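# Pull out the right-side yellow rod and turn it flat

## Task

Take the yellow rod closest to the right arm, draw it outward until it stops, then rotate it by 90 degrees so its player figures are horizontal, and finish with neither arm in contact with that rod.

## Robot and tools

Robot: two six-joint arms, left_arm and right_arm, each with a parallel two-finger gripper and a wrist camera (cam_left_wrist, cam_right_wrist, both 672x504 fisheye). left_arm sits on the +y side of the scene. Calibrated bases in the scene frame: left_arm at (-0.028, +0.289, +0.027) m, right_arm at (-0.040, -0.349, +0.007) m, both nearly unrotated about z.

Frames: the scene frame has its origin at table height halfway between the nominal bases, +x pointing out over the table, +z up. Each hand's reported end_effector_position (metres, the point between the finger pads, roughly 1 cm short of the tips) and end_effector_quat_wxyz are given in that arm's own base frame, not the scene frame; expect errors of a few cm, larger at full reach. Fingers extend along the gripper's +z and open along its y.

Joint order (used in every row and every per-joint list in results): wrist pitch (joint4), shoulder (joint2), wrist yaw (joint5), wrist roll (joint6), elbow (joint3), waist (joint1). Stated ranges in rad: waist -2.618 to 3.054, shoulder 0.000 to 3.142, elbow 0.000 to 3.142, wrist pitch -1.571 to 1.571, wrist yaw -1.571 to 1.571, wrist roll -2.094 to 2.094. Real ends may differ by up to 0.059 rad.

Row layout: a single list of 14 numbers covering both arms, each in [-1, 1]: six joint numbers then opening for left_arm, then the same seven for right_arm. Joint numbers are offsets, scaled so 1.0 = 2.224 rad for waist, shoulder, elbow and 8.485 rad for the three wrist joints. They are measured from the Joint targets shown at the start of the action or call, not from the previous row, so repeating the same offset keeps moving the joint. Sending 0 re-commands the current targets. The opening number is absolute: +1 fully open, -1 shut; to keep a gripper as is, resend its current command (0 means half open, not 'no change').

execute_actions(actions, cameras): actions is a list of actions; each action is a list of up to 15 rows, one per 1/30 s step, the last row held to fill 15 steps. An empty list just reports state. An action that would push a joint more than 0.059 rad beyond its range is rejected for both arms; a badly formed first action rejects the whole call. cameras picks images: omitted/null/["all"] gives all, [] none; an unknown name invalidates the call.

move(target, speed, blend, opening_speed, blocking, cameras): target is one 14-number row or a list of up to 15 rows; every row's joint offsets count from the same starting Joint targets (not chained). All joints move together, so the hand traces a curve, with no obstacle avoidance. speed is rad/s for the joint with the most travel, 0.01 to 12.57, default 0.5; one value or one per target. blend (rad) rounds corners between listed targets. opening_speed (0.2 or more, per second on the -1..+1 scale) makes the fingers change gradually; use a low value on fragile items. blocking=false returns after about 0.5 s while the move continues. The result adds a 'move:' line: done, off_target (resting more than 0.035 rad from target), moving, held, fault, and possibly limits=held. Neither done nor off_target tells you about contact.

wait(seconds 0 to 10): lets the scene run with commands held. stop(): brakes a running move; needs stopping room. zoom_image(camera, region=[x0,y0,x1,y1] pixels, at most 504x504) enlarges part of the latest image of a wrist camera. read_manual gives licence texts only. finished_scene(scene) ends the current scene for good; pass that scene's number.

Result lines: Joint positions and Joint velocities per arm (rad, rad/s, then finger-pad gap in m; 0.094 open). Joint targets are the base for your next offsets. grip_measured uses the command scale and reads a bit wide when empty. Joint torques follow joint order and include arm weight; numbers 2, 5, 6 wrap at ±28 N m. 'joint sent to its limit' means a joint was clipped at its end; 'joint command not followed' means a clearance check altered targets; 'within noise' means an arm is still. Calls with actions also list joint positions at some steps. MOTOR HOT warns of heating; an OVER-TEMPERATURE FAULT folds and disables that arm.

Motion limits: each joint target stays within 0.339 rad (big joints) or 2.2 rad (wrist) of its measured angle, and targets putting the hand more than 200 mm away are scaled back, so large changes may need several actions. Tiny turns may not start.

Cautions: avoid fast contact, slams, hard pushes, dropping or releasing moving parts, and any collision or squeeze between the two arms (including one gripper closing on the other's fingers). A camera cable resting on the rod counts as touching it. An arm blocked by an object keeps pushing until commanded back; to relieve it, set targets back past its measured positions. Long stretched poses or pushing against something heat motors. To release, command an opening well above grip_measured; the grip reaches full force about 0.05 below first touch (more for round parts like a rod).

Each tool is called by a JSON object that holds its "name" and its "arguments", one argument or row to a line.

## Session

{"name": "execute_actions", "arguments": {
  "actions": []
}}

Scene clock: 0.00 s.
left_arm: end_effector_position=(+0.4127, +0.0165, +0.1264) grip_measured=+1.000 end_effector_quat_wxyz=(+0.618, -0.002, +0.786, +0.007) | right_arm: end_effector_position=(+0.3903, -0.0463, +0.1052) grip_measured=+1.000 end_effector_quat_wxyz=(+0.587, +0.098, +0.798, -0.097)
Joint names: [wrist pitch, shoulder, wrist yaw, wrist roll, elbow, waist]
Joint positions: left_arm=[0.901 1.55 0.039 0.018 0.411 0.054 0.094] | right_arm=[0.871 1.537 0.276 0.046 0.357 0.003 0.094]
Joint velocities: within noise
Joint torques (N m): no reading
Heat: left arm: 38 °C; right arm: 39 °C.
Joint targets: left_arm=[0.889 1.548 0.039 0.019 0.413 0.054] | right_arm=[0.861 1.534 0.277 0.048 0.360 0.003]
Tool commands: left_gripper/opening=+1.0 right_gripper/opening=+1.0
camera_calibration:
cam_left_wrist: T_world_to_cam=[[-0.0177666, -0.985889, 0.166453, -0.00796993], [-0.580802, -0.125334, -0.804339, 0.378982], [0.813851, -0.110967, -0.570379, -0.140833], [0, 0, 0, 1]] pos_world=[0.334589, 0.0240143, 0.225829]
cam_right_wrist: T_world_to_cam=[[-0.259, -0.939853, 0.222701, 0.0247898], [-0.669431, 0.00846419, -0.742826, 0.372487], [0.696262, -0.341475, -0.631359, -0.103415], [0, 0, 0, 1]] pos_world=[0.327779, -0.0151678, 0.20588]

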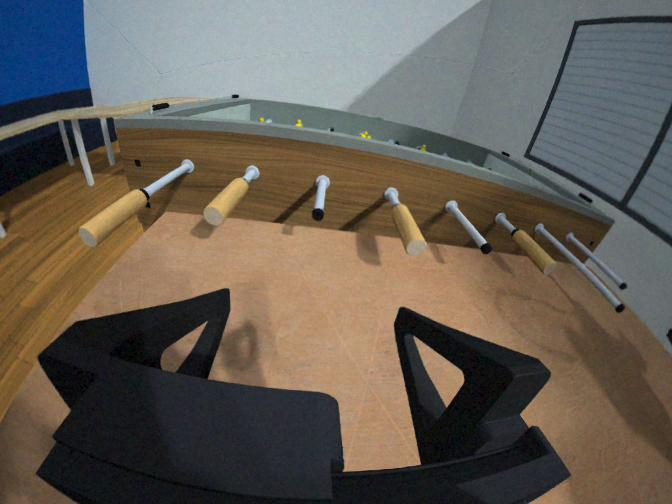

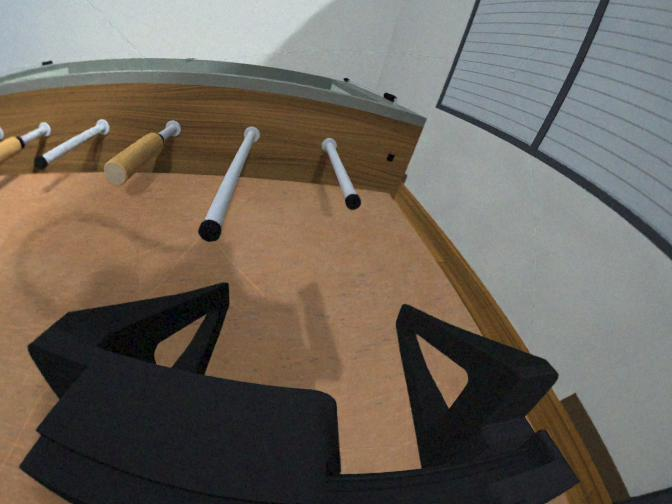

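{"name": "move", "arguments": {
  "target": [0,0,0,0,0,0,1, -0.0906,-0.0202,-0.0326,-0.0057,0.3764,0.0436,0.8],
  "speed": 0.9,
  "cameras": ["cam_right_wrist"]
}}

{"name": "zoom_image", "arguments": {
  "camera": "cam_right_wrist",
  "region": [290, 160, 400, 240]
}}

Scene clock: 10.73 s.
left_arm: end_effector_position=(+0.4127, +0.0165, +0.1264) grip_measured=+1.000 end_effector_quat_wxyz=(+0.618, -0.002, +0.786, +0.007) | right_arm: end_effector_position=(+0.4927, +0.0449, +0.3090) grip_measured=+0.802 end_effector_quat_wxyz=(+0.627, -0.030, +0.778, +0.025)
Joint names: [wrist pitch, shoulder, wrist yaw, wrist roll, elbow, waist]
Joint positions: left_arm=[0.901 1.55 0.039 0.018 0.411 0.054 0.094] | right_arm=[0.104 1.497 0.015 0.005 1.178 0.094 0.085]
Joint velocities: within noise
Joint torques (N m): left_arm=[1.85 -6.83 -0.01 0.01 5.68 -0.06] | right_arm=[1.61 -6.84 -0.12 -0.06 8.81 0.59]
Heat: left arm: 38 °C; right arm: 40 °C.
Joint targets: left_arm=[0.889 1.548 0.039 0.019 0.413 0.054] | right_arm=[0.092 1.489 0.001 -0.001 1.197 0.100]
move: done
camera_calibration:
cam_right_wrist: T_world_to_cam=[[0.0672851, -0.98081, 0.182988, -0.0549261], [-0.569812, -0.188327, -0.799905, 0.569066], [0.819016, -0.0504473, -0.571548, -0.106878], [0, 0, 0, 1]] pos_world=[0.415491, 0.0479069, 0.404164]
Images, in order (width x height): cam_right_wrist 672x504.

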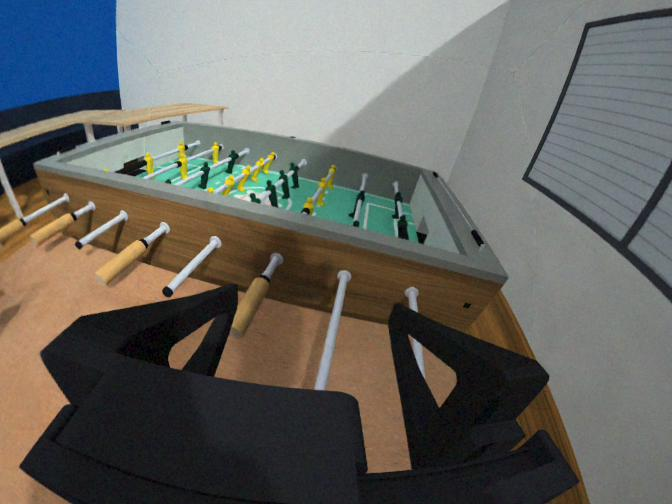

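Scaled by 4.582 from the camera's 672x504 image, which has a finer 960x720 frame.

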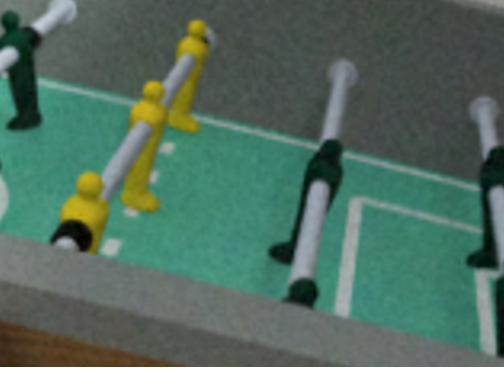

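{"name": "move", "arguments": {
  "target": [0,0,0,0,0,0,1, 0.08,0.453,0.0482,0,0.2378,0.1058,0.8],
  "speed": 0.8,
  "cameras": ["cam_right_wrist"]
}}

Scene clock: 50.67 s.
left_arm: end_effector_position=(+0.4127, +0.0165, +0.1264) grip_measured=+1.000 end_effector_quat_wxyz=(+0.618, -0.002, +0.786, +0.007) | right_arm: end_effector_position=(+0.6639, +0.1577, +0.1427) grip_measured=+0.802 end_effector_quat_wxyz=(+0.698, +0.022, +0.715, -0.029)
Joint names: [wrist pitch, shoulder, wrist yaw, wrist roll, elbow, waist]
Joint positions: left_arm=[0.901 1.55 0.039 0.018 0.411 0.054 0.094] | right_arm=[0.761 2.486 0.408 0 1.7 0.336 0.085]
Joint velocities: within noise
Joint torques (N m): left_arm=[1.86 -6.76 -0.01 0 5.64 -0.09] | right_arm=[1.79 -12.33 0.09 0 8.51 0.02]
Heat: left arm: 38 °C; right arm: 42 °C.
Joint targets: left_arm=[0.889 1.548 0.039 0.019 0.413 0.054] | right_arm=[0.771 2.497 0.410 -0.001 1.726 0.336]
move: done
camera_calibration:
cam_right_wrist: T_world_to_cam=[[-0.115803, -0.975188, 0.188672, 0.194491], [-0.429449, -0.122122, -0.894796, 0.46472], [0.895635, -0.184645, -0.404652, -0.389986], [0, 0, 0, 1]] pos_world=[0.571381, 0.174409, 0.221326]
Images, in order (width x height): cam_right_wrist 672x504.

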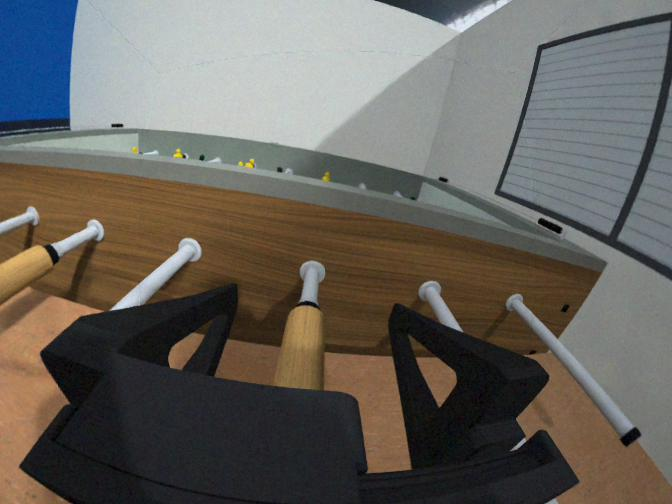

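{"name": "move", "arguments": {
  "target": [0,0,0,0,0,0,1, 0.0209,0.094,0.0018,0,0.0234,0.001,0.8],
  "speed": 0.3,
  "cameras": ["cam_right_wrist"]
}}

Scene clock: 73.30 s.
left_arm: end_effector_position=(+0.4127, +0.0165, +0.1264) grip_measured=+1.000 end_effector_quat_wxyz=(+0.618, -0.002, +0.786, +0.007) | right_arm: end_effector_position=(+0.6696, +0.1569, +0.0758) grip_measured=+0.802 end_effector_quat_wxyz=(+0.709, +0.032, +0.704, -0.030)
Joint names: [wrist pitch, shoulder, wrist yaw, wrist roll, elbow, waist]
Joint positions: left_arm=[0.901 1.55 0.039 0.018 0.411 0.054 0.094] | right_arm=[0.94 2.685 0.424 0 1.752 0.336 0.085]
Joint velocities: within noise
Joint torques (N m): left_arm=[1.86 -6.8 0 0.01 5.64 -0.08] | right_arm=[1.75 -11.97 0.03 -0.01 8.05 0.23]
Heat: left arm: 38 °C; right arm: 43 °C.
Joint targets: left_arm=[0.889 1.548 0.039 0.019 0.413 0.054] | right_arm=[0.948 2.706 0.425 -0.001 1.778 0.338]
move: done
camera_calibration:
cam_right_wrist: T_world_to_cam=[[-0.137363, -0.975013, 0.17459, 0.222439], [-0.403683, -0.105853, -0.908755, 0.388397], [0.904528, -0.195308, -0.379056, -0.428494], [0, 0, 0, 1]] pos_world=[0.574929, 0.174306, 0.151698]
Images, in order (width x height): cam_right_wrist 672x504.

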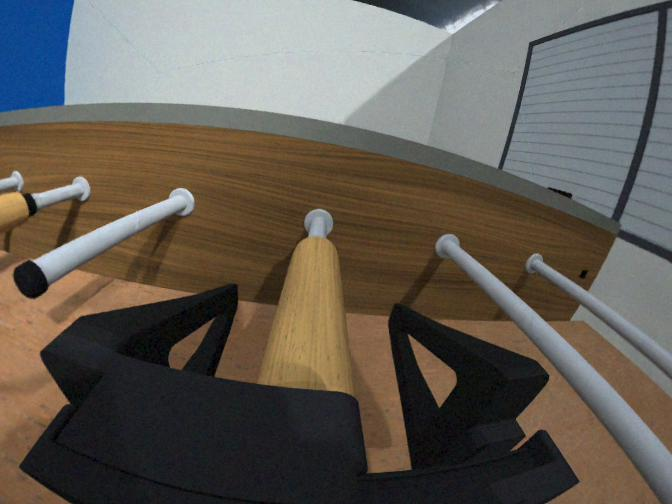

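{"name": "move", "arguments": {
  "target": [0,0,0,0,0,0,1, 0,0.0008,0.0025,0,0,0.0063,0.8],
  "speed": 0.3,
  "cameras": ["cam_right_wrist"]
}}

Scene clock: 87.13 s.
left_arm: end_effector_position=(+0.4127, +0.0165, +0.1264) grip_measured=+1.000 end_effector_quat_wxyz=(+0.618, -0.002, +0.786, +0.007) | right_arm: end_effector_position=(+0.6682, +0.1576, +0.0760) grip_measured=+0.802 end_effector_quat_wxyz=(+0.709, +0.038, +0.703, -0.035)
Joint names: [wrist pitch, shoulder, wrist yaw, wrist roll, elbow, waist]
Joint positions: left_arm=[0.901 1.55 0.039 0.018 0.411 0.054 0.094] | right_arm=[0.941 2.685 0.445 0 1.752 0.342 0.085]
Joint velocities: within noise
Joint torques (N m): left_arm=[1.86 -6.75 0 0.01 5.67 -0.03] | right_arm=[1.74 -11.84 0.07 -0.01 8.03 0.87]
Heat: left arm: 38 °C; right arm: 43 °C.
Joint targets: left_arm=[0.889 1.548 0.039 0.019 0.413 0.054] | right_arm=[0.948 2.708 0.446 -0.001 1.778 0.352]
move: done
camera_calibration:
cam_right_wrist: T_world_to_cam=[[-0.151258, -0.973075, 0.173915, 0.231845], [-0.404205, -0.0996713, -0.909222, 0.387584], [0.902075, -0.207825, -0.378246, -0.423483], [0, 0, 0, 1]] pos_world=[0.573745, 0.176224, 0.151898]
Images, in order (width x height): cam_right_wrist 672x504.

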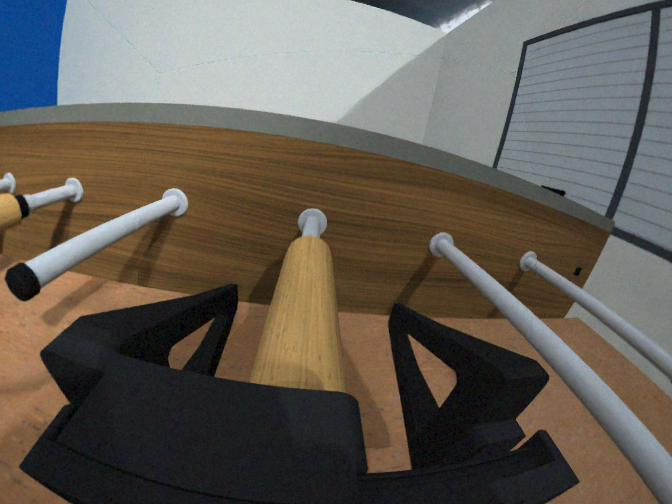

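{"name": "move", "arguments": {
  "target": [0,0,0,0,0,0,1, 0,0,0.0014,0,0,0.0061,0.8],
  "speed": 0.3,
  "cameras": ["cam_right_wrist"]
}}

Scene clock: 96.83 s.
left_arm: end_effector_position=(+0.4127, +0.0165, +0.1264) grip_measured=+1.000 end_effector_quat_wxyz=(+0.618, -0.002, +0.786, +0.007) | right_arm: end_effector_position=(+0.6651, +0.1672, +0.0760) grip_measured=+0.802 end_effector_quat_wxyz=(+0.709, +0.036, +0.704, -0.033)
Joint names: [wrist pitch, shoulder, wrist yaw, wrist roll, elbow, waist]
Joint positions: left_arm=[0.901 1.55 0.039 0.018 0.411 0.054 0.094] | right_arm=[0.941 2.685 0.457 0 1.752 0.36 0.085]
Joint velocities: within noise
Joint torques (N m): left_arm=[1.85 -6.79 0 0.01 5.64 -0.06] | right_arm=[1.74 -11.82 0.03 0 8.03 0.54]
Heat: left arm: 38 °C; right arm: 45 °C.
Joint targets: left_arm=[0.889 1.548 0.039 0.019 0.413 0.054] | right_arm=[0.948 2.708 0.458 -0.001 1.778 0.365]
move: done
camera_calibration:
cam_right_wrist: T_world_to_cam=[[-0.145712, -0.973942, 0.173797, 0.237221], [-0.403692, -0.101849, -0.909208, 0.387303], [0.903217, -0.202643, -0.378332, -0.420298], [0, 0, 0, 1]] pos_world=[0.570538, 0.185316, 0.151898]
Images, in order (width x height): cam_right_wrist 672x504.

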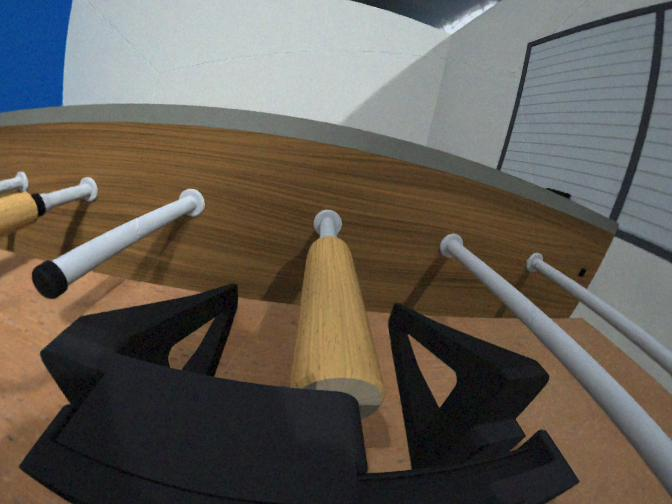

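{"name": "move", "arguments": {
  "target": [0,0,0,0,0,0,1, 0,0,-0.0015,0,0,-0.0113,0.8],
  "speed": 0.3,
  "cameras": ["cam_right_wrist"]
}}

Scene clock: 103.70 s.
left_arm: end_effector_position=(+0.4127, +0.0165, +0.1264) grip_measured=+1.000 end_effector_quat_wxyz=(+0.618, -0.002, +0.786, +0.007) | right_arm: end_effector_position=(+0.6671, +0.1591, +0.0760) grip_measured=+0.802 end_effector_quat_wxyz=(+0.709, +0.040, +0.703, -0.038)
Joint names: [wrist pitch, shoulder, wrist yaw, wrist roll, elbow, waist]
Joint positions: left_arm=[0.901 1.55 0.039 0.018 0.411 0.054 0.094] | right_arm=[0.941 2.685 0.458 0 1.752 0.348 0.085]
Joint velocities: within noise
Joint torques (N m): left_arm=[1.86 -6.78 -0.01 0.02 5.67 -0.06] | right_arm=[1.73 -11.84 -0.09 -0.01 8.03 -0.53]
Heat: left arm: 39 °C; right arm: 45 °C.
Joint targets: left_arm=[0.889 1.548 0.039 0.019 0.413 0.054] | right_arm=[0.948 2.708 0.445 -0.001 1.778 0.340]
move: done
camera_calibration:
cam_right_wrist: T_world_to_cam=[[-0.157947, -0.972032, 0.173802, 0.237507], [-0.40495, -0.0967677, -0.909204, 0.38731], [0.900593, -0.213987, -0.37834, -0.420167], [0, 0, 0, 1]] pos_world=[0.572754, 0.178433, 0.151898]
Images, in order (width x height): cam_right_wrist 672x504.

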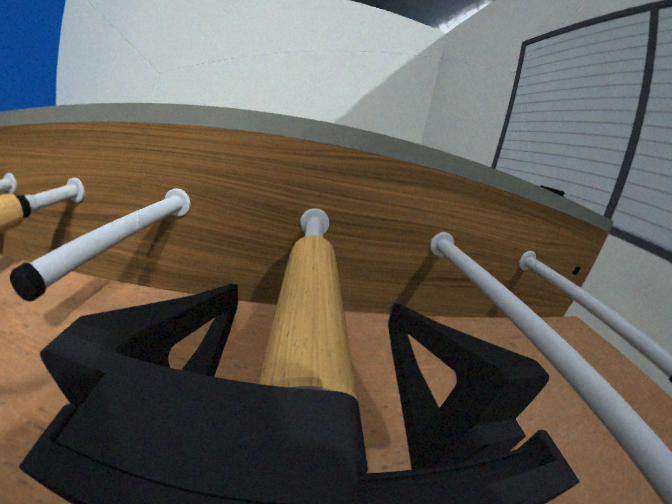

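{"name": "move", "arguments": {
  "target": [0,0,0,0,0,0,1, 0,0,-0.0015,0,0,0,0.8],
  "speed": 0.3,
  "cameras": []
}}

{"name": "move", "arguments": {
  "target": [0,0,0,0,0,0,1, 0,0,0,0,0,0,-0.6],
  "opening_speed": 0.7,
  "cameras": ["cam_right_wrist"]
}}

Scene clock: 110.90 s.
left_arm: end_effector_position=(+0.4127, +0.0165, +0.1264) grip_measured=+1.000 end_effector_quat_wxyz=(+0.618, -0.002, +0.786, +0.007) | right_arm: end_effector_position=(+0.6673, +0.1604, +0.0760) grip_measured=+0.802 end_effector_quat_wxyz=(+0.709, +0.037, +0.703, -0.035)
Joint names: [wrist pitch, shoulder, wrist yaw, wrist roll, elbow, waist]
Joint positions: left_arm=[0.901 1.55 0.039 0.018 0.411 0.054 0.094] | right_arm=[0.941 2.685 0.449 0 1.752 0.347 0.085]
Joint velocities: within noise
Joint torques (N m): left_arm=[1.85 -6.78 0.01 0.01 5.65 -0.02] | right_arm=[1.73 -11.82 -0.11 0 8.02 -0.65]
Heat: left arm: 39 °C; right arm: 46 °C.
Joint targets: left_arm=[0.889 1.548 0.039 0.019 0.413 0.054] | right_arm=[0.948 2.708 0.433 -0.001 1.778 0.340]
move: done
No camera images: "cameras" was empty.

Scene clock: 113.10 s.
left_arm: end_effector_position=(+0.4127, +0.0165, +0.1264) grip_measured=+1.000 end_effector_quat_wxyz=(+0.618, -0.002, +0.786, +0.007) | right_arm: end_effector_position=(+0.6674, +0.1613, +0.0761) grip_measured=-0.306 end_effector_quat_wxyz=(+0.709, +0.036, +0.703, -0.033)
Joint names: [wrist pitch, shoulder, wrist yaw, wrist roll, elbow, waist]
Joint positions: left_arm=[0.901 1.55 0.039 0.018 0.411 0.054 0.094] | right_arm=[0.941 2.685 0.444 0 1.752 0.347 0.033]
Joint velocities: within noise
Joint torques (N m): left_arm=[1.85 -6.78 0 0.01 5.61 -0.06] | right_arm=[1.73 -11.84 -0.09 -0.01 8.03 -0.64]
Heat: left arm: 39 °C; right arm: 46 °C.
Joint targets: left_arm=[0.889 1.548 0.039 0.019 0.413 0.054] | right_arm=[0.948 2.708 0.433 -0.001 1.778 0.340]
move: done
camera_calibration:
cam_right_wrist: T_world_to_cam=[[-0.145481, -0.973992, 0.17371, 0.231668], [-0.403264, -0.101954, -0.909386, 0.38748], [0.903445, -0.20235, -0.377944, -0.423685], [0, 0, 0, 1]] pos_world=[0.572736, 0.179415, 0.151997]
Images, in order (width x height): cam_right_wrist 672x504.

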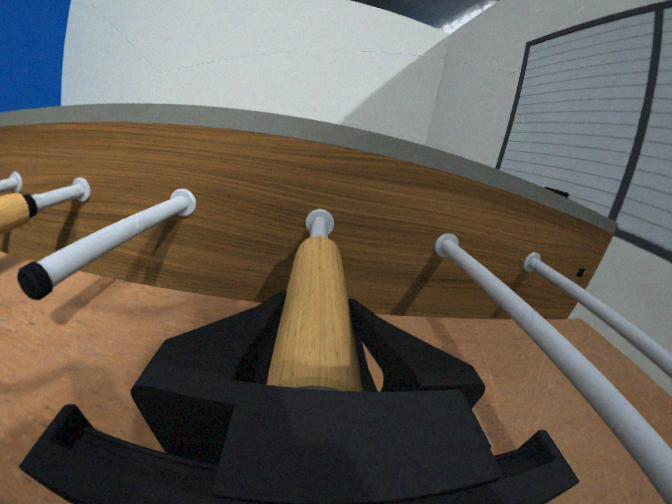

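{"name": "move", "arguments": {
  "target": [0,0,0,0,0,0,1, 0,0,0,-0.1933,0,0,-0.6],
  "speed": 0.65,
  "cameras": ["cam_right_wrist"]
}}

Scene clock: 121.07 s.
left_arm: end_effector_position=(+0.4127, +0.0165, +0.1264) grip_measured=+1.000 end_effector_quat_wxyz=(+0.618, -0.002, +0.786, +0.007) | right_arm: end_effector_position=(+0.6672, +0.1596, +0.0790) grip_measured=-0.307 end_effector_quat_wxyz=(+0.465, -0.480, +0.510, -0.542)
Joint names: [wrist pitch, shoulder, wrist yaw, wrist roll, elbow, waist]
Joint positions: left_arm=[0.901 1.55 0.039 0.018 0.411 0.054 0.094] | right_arm=[0.954 2.685 0.453 -1.626 1.752 0.347 0.033]
Joint velocities: within noise
Joint torques (N m): left_arm=[1.85 -6.8 -0.01 0.01 5.61 -0.05] | right_arm=[1.61 -11.82 -0.19 -0.18 8.01 -0.64]
Heat: left arm: 39 °C; right arm: 46 °C.
Joint targets: left_arm=[0.889 1.548 0.039 0.019 0.413 0.054] | right_arm=[0.948 2.708 0.433 -1.641 1.778 0.340]
move: done
camera_calibration:
cam_right_wrist: T_world_to_cam=[[-0.044, 0.22848, 0.972554, -0.0932222], [-0.495146, -0.850504, 0.177406, 0.484804], [0.867695, -0.47375, 0.150553, -0.39734], [0, 0, 0, 1]] pos_world=[0.580717, 0.245387, 0.0644771]
Images, in order (width x height): cam_right_wrist 672x504.

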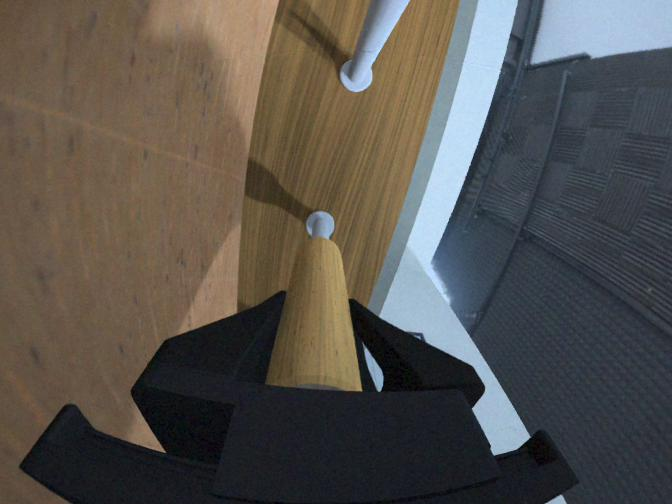

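{"name": "move", "arguments": {
  "target": [
    [0,0,0,0,0,0,1, 0.0137,-0.0793,0.0059,0,-0.1398,0.0217,-0.6],
    [0,0,0,0,0,0,1, 0.0299,-0.1261,0.0123,0,-0.2482,0.0459,-0.6],
    [0,0,0,0,0,0,1, 0.0418,-0.1574,0.0183,0,-0.3250,0.0689,-0.6],
    [0,0,0,0,0,0,1, 0.0489,-0.1744,0.0226,0,-0.3690,0.0854,-0.6]
  ],
  "speed": 0.3,
  "blend": 0.03,
  "cameras": ["cam_right_wrist"]
}}

Scene clock: 144.30 s.
left_arm: end_effector_position=(+0.4127, +0.0165, +0.1264) grip_measured=+1.000 end_effector_quat_wxyz=(+0.618, -0.002, +0.786, +0.007) | right_arm: end_effector_position=(+0.5081, +0.1743, +0.0739) grip_measured=-0.307 end_effector_quat_wxyz=(-0.456, +0.495, -0.510, +0.536)
Joint names: [wrist pitch, shoulder, wrist yaw, wrist roll, elbow, waist]
Joint positions: left_arm=[0.901 1.55 0.039 0.018 0.411 0.054 0.094] | right_arm=[1.368 2.355 0.619 -1.629 0.975 0.522 0.033]
Joint velocities: within noise
Joint torques (N m): left_arm=[1.86 -6.79 0 0.01 5.63 -0.02] | right_arm=[1.57 -12.88 0.11 -0.11 2.76 0.75]
Heat: left arm: 39 °C; right arm: 47 °C.
Joint targets: left_arm=[0.889 1.548 0.039 0.019 0.413 0.054] | right_arm=[1.363 2.320 0.624 -1.641 0.957 0.530]
move: done
camera_calibration:
cam_right_wrist: T_world_to_cam=[[-0.0163938, 0.244687, 0.969464, -0.115192], [-0.481135, -0.851887, 0.206875, 0.410362], [0.876493, -0.463051, 0.131693, -0.256592], [0, 0, 0, 1]] pos_world=[0.420452, 0.258953, 0.0605726]
Images, in order (width x height): cam_right_wrist 672x504.

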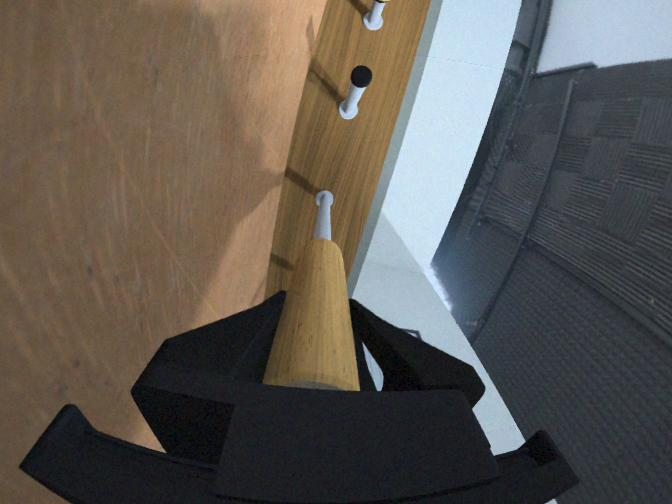

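{"name": "move", "arguments": {
  "target": [0,0,0,0,0,0,1, 0.0049,-0.0111,0.0035,0,-0.0297,0.0130,-0.6],
  "speed": 0.15,
  "cameras": []
}}

Scene clock: 150.90 s.
left_arm: end_effector_position=(+0.4127, +0.0165, +0.1264) grip_measured=+1.000 end_effector_quat_wxyz=(+0.618, -0.002, +0.786, +0.007) | right_arm: end_effector_position=(+0.4968, +0.1765, +0.0742) grip_measured=-0.307 end_effector_quat_wxyz=(-0.456, +0.497, -0.508, +0.535)
Joint names: [wrist pitch, shoulder, wrist yaw, wrist roll, elbow, waist]
Joint positions: left_arm=[0.901 1.55 0.039 0.018 0.411 0.054 0.094] | right_arm=[1.39 2.336 0.63 -1.63 0.931 0.54 0.033]
Joint velocities: within noise
Joint torques (N m): left_arm=[1.86 -6.82 0.01 0.02 5.64 -0.06] | right_arm=[1.76 -13.08 0.31 -0.11 1.05 1.73]
Heat: left arm: 39 °C; right arm: 47 °C.
Joint targets: left_arm=[0.889 1.548 0.039 0.019 0.413 0.054] | right_arm=[1.405 2.295 0.654 -1.641 0.891 0.559]
move: off_target (right_arm); right_arm: the shoulder is farthest, 0.040 rad from its target
No camera images: "cameras" was empty.

{"name": "move", "arguments": {
  "target": [0,0,0,0,0,0,1, 0.0016,-0.0036,0.0012,0,-0.010,0.0045,-0.6],
  "speed": 0.15,
  "cameras": []
}}

Scene clock: 156.20 s.
left_arm: end_effector_position=(+0.4127, +0.0165, +0.1264) grip_measured=+1.000 end_effector_quat_wxyz=(+0.618, -0.002, +0.786, +0.007) | right_arm: end_effector_position=(+0.4963, +0.1760, +0.0747) grip_measured=-0.307 end_effector_quat_wxyz=(-0.456, +0.499, -0.508, +0.534)
Joint names: [wrist pitch, shoulder, wrist yaw, wrist roll, elbow, waist]
Joint positions: left_arm=[0.901 1.55 0.039 0.018 0.411 0.054 0.094] | right_arm=[1.389 2.331 0.626 -1.631 0.926 0.539 0.033]
Joint velocities: within noise
Joint torques (N m): left_arm=[1.85 -6.78 -0.01 0 5.65 -0.05] | right_arm=[1.89 -13.34 0.47 -0.11 -0.21 2.73]
Heat: left arm: 39 °C; right arm: 47 °C.
Joint targets: left_arm=[0.889 1.548 0.039 0.019 0.413 0.054] | right_arm=[1.418 2.287 0.664 -1.641 0.869 0.569]
move: off_target (right_arm); right_arm: the elbow is farthest, 0.057 rad from its target
No camera images: "cameras" was empty.

{"name": "move", "arguments": {
  "target": [0,0,0,0,0,0,1, 0.0,0.0145,-0.0040,0,0.0245,-0.0117,-0.6],
  "speed": 0.2,
  "cameras": []
}}

{"name": "move", "arguments": {
  "target": [0,0,0,0,0,0,1, 0,0,0,0,0,0,0.02],
  "opening_speed": 0.6,
  "cameras": ["cam_right_wrist"]
}}

{"name": "zoom_image", "arguments": {
  "camera": "cam_right_wrist",
  "region": [200, 180, 440, 400]
}}

Scene clock: 167.13 s.
left_arm: end_effector_position=(+0.4127, +0.0165, +0.1264) grip_measured=+1.000 end_effector_quat_wxyz=(+0.618, -0.002, +0.786, +0.007) | right_arm: end_effector_position=(+0.4969, +0.1763, +0.0749) grip_measured=-0.307 end_effector_quat_wxyz=(-0.458, +0.500, -0.507, +0.533)
Joint names: [wrist pitch, shoulder, wrist yaw, wrist roll, elbow, waist]
Joint positions: left_arm=[0.901 1.55 0.039 0.018 0.411 0.054 0.094] | right_arm=[1.389 2.331 0.619 -1.631 0.927 0.536 0.033]
Joint velocities: within noise
Joint torques (N m): left_arm=[1.86 -6.8 0 0.01 5.64 -0.08] | right_arm=[1.89 -10.66 0.18 -0.11 3.63 0.64]
Heat: left arm: 39 °C; right arm: 48 °C.
Joint targets: left_arm=[0.889 1.548 0.039 0.019 0.413 0.054] | right_arm=[1.418 2.319 0.630 -1.641 0.923 0.543]
move: done
No camera images: "cameras" was empty.

Scene clock: 168.37 s.
left_arm: end_effector_position=(+0.4127, +0.0165, +0.1264) grip_measured=+1.000 end_effector_quat_wxyz=(+0.618, -0.002, +0.786, +0.007) | right_arm: end_effector_position=(+0.4968, +0.1751, +0.0732) grip_measured=+0.018 end_effector_quat_wxyz=(-0.450, +0.504, -0.506, +0.537)
Joint names: [wrist pitch, shoulder, wrist yaw, wrist roll, elbow, waist]
Joint positions: left_arm=[0.901 1.55 0.039 0.018 0.411 0.054 0.094] | right_arm=[1.381 2.331 0.625 -1.643 0.927 0.536 0.048]
Joint velocities: within noise
Joint torques (N m): left_arm=[1.85 -6.82 -0.01 0.01 5.67 -0.06] | right_arm=[1.96 -10.65 0.1 0 3.64 0.64]
Heat: left arm: 39 °C; right arm: 48 °C.
Joint targets: left_arm=[0.889 1.548 0.039 0.019 0.413 0.054] | right_arm=[1.418 2.319 0.630 -1.641 0.923 0.543]
move: off_target (right_arm); right_arm: the wrist pitch is farthest, 0.037 rad from its target
camera_calibration:
cam_right_wrist: T_world_to_cam=[[-0.00732961, 0.263345, 0.964674, -0.122312], [-0.472008, -0.851379, 0.22883, 0.399525], [0.881564, -0.453656, 0.130541, -0.250278], [0, 0, 0, 1]] pos_world=[0.408318, 0.258817, 0.0592398]
Images, in order (width x height): cam_right_wrist 672x504.

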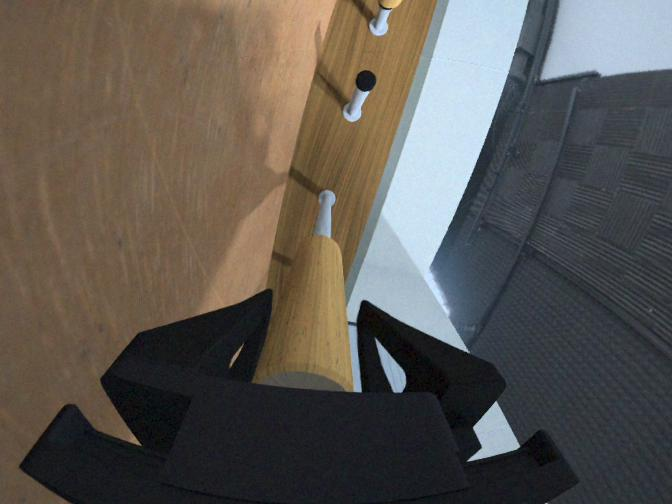

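Scaled by 2.100 from the camera's 672x504 image, which has a finer 960x720 frame.

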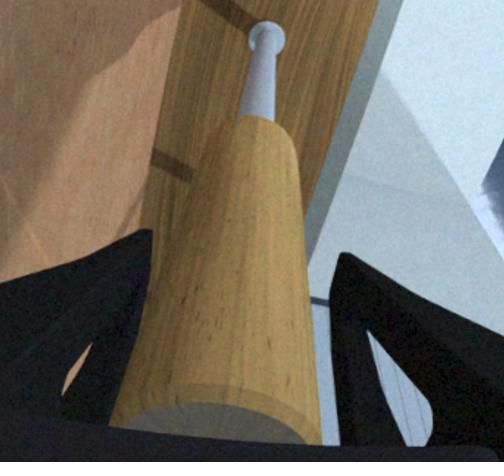

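{"name": "move", "arguments": {
  "target": [0,0,0,0,0,0,1, 0,0.0148,0,0,0,0,0.11],
  "speed": 0.2,
  "opening_speed": 0.6,
  "cameras": ["cam_right_wrist"]
}}

{"name": "zoom_image", "arguments": {
  "camera": "cam_right_wrist",
  "region": [200, 180, 440, 400]
}}

Scene clock: 180.03 s.
left_arm: end_effector_position=(+0.4127, +0.0165, +0.1264) grip_measured=+1.000 end_effector_quat_wxyz=(+0.618, -0.002, +0.786, +0.007) | right_arm: end_effector_position=(+0.4968, +0.1750, +0.0732) grip_measured=+0.107 end_effector_quat_wxyz=(-0.450, +0.504, -0.506, +0.537)
Joint names: [wrist pitch, shoulder, wrist yaw, wrist roll, elbow, waist]
Joint positions: left_arm=[0.901 1.55 0.039 0.018 0.411 0.054 0.094] | right_arm=[1.381 2.331 0.626 -1.643 0.927 0.536 0.052]
Joint velocities: within noise
Joint torques (N m): left_arm=[1.85 -6.72 0 0.02 5.67 -0.03] | right_arm=[1.96 -8.08 0.11 0.03 3.63 0.64]
Heat: left arm: 39 °C; right arm: 47 °C.
Joint targets: left_arm=[0.889 1.548 0.039 0.019 0.413 0.054] | right_arm=[1.418 2.352 0.630 -1.641 0.923 0.543]
move: off_target (right_arm); right_arm: the wrist pitch is farthest, 0.037 rad from its target
camera_calibration:
cam_right_wrist: T_world_to_cam=[[-0.00716758, 0.263727, 0.964571, -0.122444], [-0.472669, -0.850927, 0.229143, 0.399576], [0.881211, -0.45428, 0.130755, -0.250031], [0, 0, 0, 1]] pos_world=[0.40832, 0.258718, 0.0592388]
Images, in order (width x height): cam_right_wrist 672x504.

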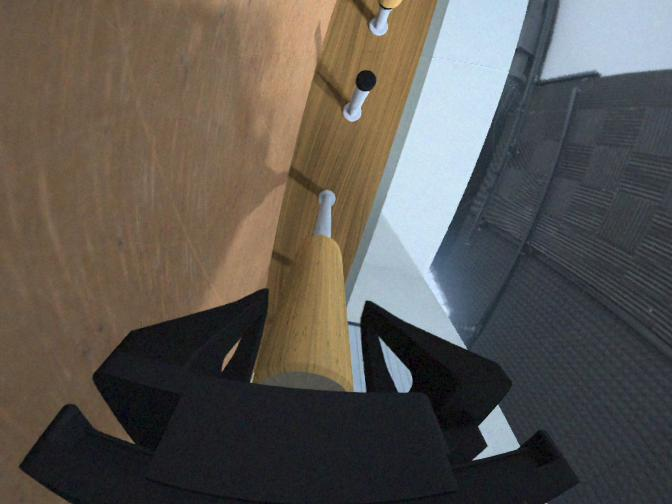

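Scaled by 2.100 from the camera's 672x504 image, which has a finer 960x720 frame.

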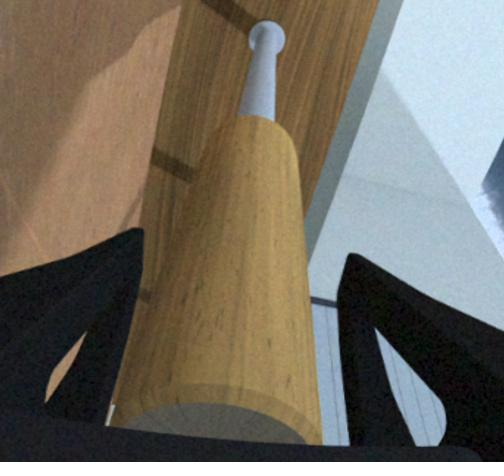

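{"name": "move", "arguments": {
  "target": [0,0,0,0,0,0,1, 0,0.0,0,0,0,0.1124,0.11],
  "speed": 0.35,
  "cameras": ["cam_right_wrist"]
}}

Scene clock: 187.40 s.
left_arm: end_effector_position=(+0.4127, +0.0165, +0.1264) grip_measured=+1.000 end_effector_quat_wxyz=(+0.618, -0.002, +0.786, +0.007) | right_arm: end_effector_position=(+0.4361, +0.2948, +0.0732) grip_measured=+0.107 end_effector_quat_wxyz=(-0.514, +0.564, -0.438, +0.476)
Joint names: [wrist pitch, shoulder, wrist yaw, wrist roll, elbow, waist]
Joint positions: left_arm=[0.901 1.55 0.039 0.018 0.411 0.054 0.094] | right_arm=[1.381 2.331 0.63 -1.643 0.927 0.793 0.052]
Joint velocities: within noise
Joint torques (N m): left_arm=[1.86 -6.78 -0.01 0 5.65 -0.06] | right_arm=[1.96 -8.08 0.06 0.03 3.64 0.02]
Heat: left arm: 39 °C; right arm: 46 °C.
Joint targets: left_arm=[0.889 1.548 0.039 0.019 0.413 0.054] | right_arm=[1.418 2.352 0.630 -1.641 0.923 0.793]
move: off_target (right_arm); right_arm: the wrist pitch is farthest, 0.037 rad from its target
camera_calibration:
cam_right_wrist: T_world_to_cam=[[-0.0730087, 0.253651, 0.964537, -0.122831], [-0.24472, -0.942107, 0.229229, 0.400382], [0.966841, -0.219305, 0.130855, -0.248688], [0, 0, 0, 1]] pos_world=[0.329456, 0.353821, 0.0592384]
Images, in order (width x height): cam_right_wrist 672x504.

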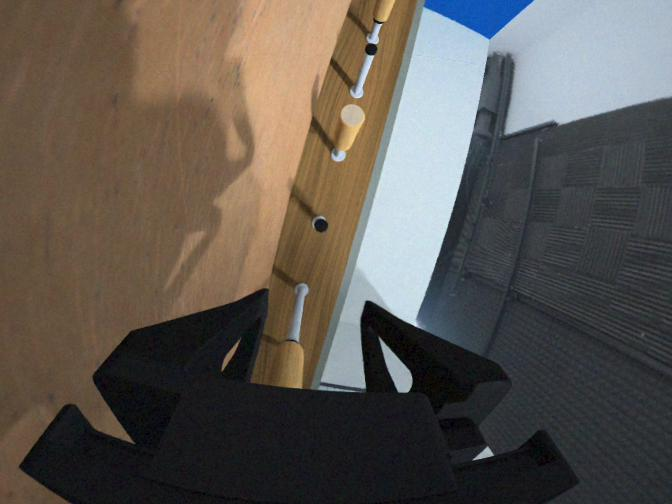

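{"name": "move", "arguments": {
  "target": [0,0,0,0,0,0,1, -0.1563,-0.388,0.008,0.1934,0.1232,0,0.11],
  "speed": 0.9,
  "cameras": ["cam_right_wrist"]
}}

{"name": "zoom_image", "arguments": {
  "camera": "cam_right_wrist",
  "region": [320, 170, 420, 250]
}}

Scene clock: 196.97 s.
left_arm: end_effector_position=(+0.4127, +0.0165, +0.1264) grip_measured=+1.000 end_effector_quat_wxyz=(+0.618, -0.002, +0.786, +0.007) | right_arm: end_effector_position=(+0.3993, +0.2449, +0.3171) grip_measured=+0.108 end_effector_quat_wxyz=(+0.646, -0.093, +0.757, -0.021)
Joint names: [wrist pitch, shoulder, wrist yaw, wrist roll, elbow, waist]
Joint positions: left_arm=[0.901 1.55 0.039 0.018 0.411 0.054 0.094] | right_arm=[0.105 1.497 0.693 -0.017 1.176 0.793 0.052]
Joint velocities: within noise
Joint torques (N m): left_arm=[1.84 -6.8 0 0.02 5.65 -0.08] | right_arm=[1.52 -6.72 0.19 0.17 8.9 0.03]
Heat: left arm: 39 °C; right arm: 45 °C.
Joint targets: left_arm=[0.889 1.548 0.039 0.019 0.413 0.054] | right_arm=[0.092 1.489 0.698 0.000 1.197 0.793]
move: done
camera_calibration:
cam_right_wrist: T_world_to_cam=[[0.0896411, -0.939049, 0.331892, 0.0796161], [-0.509797, -0.329532, -0.794679, 0.568894], [0.855611, -0.0979615, -0.508264, -0.0386839], [0, 0, 0, 1]] pos_world=[0.315982, 0.258442, 0.406003]
Images, in order (width x height): cam_right_wrist 672x504.

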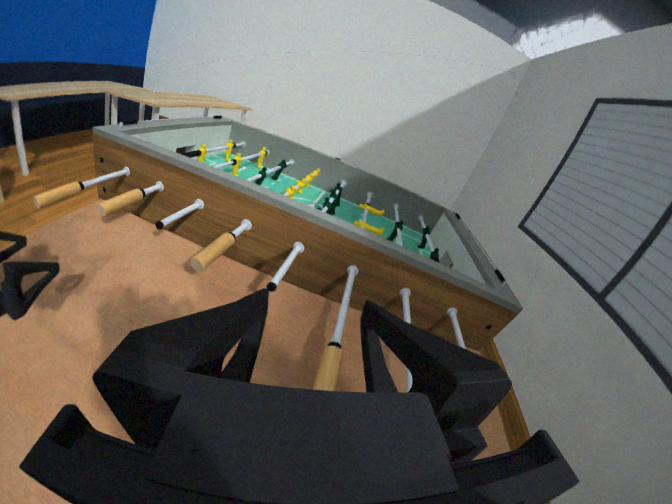

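Scaled by 5.040 from the camera's 672x504 image, which has a finer 960x720 frame.

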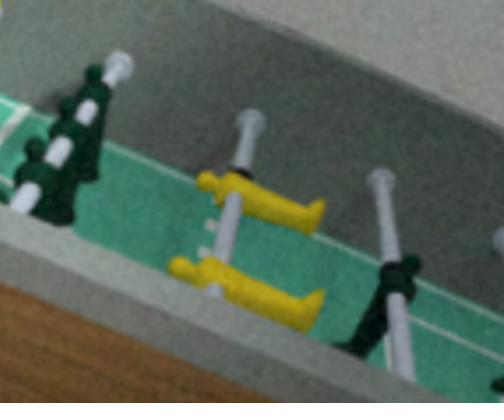

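{"name": "finished_scene", "arguments": {
  "scene": 3
}}

The scene is finished: the task was done.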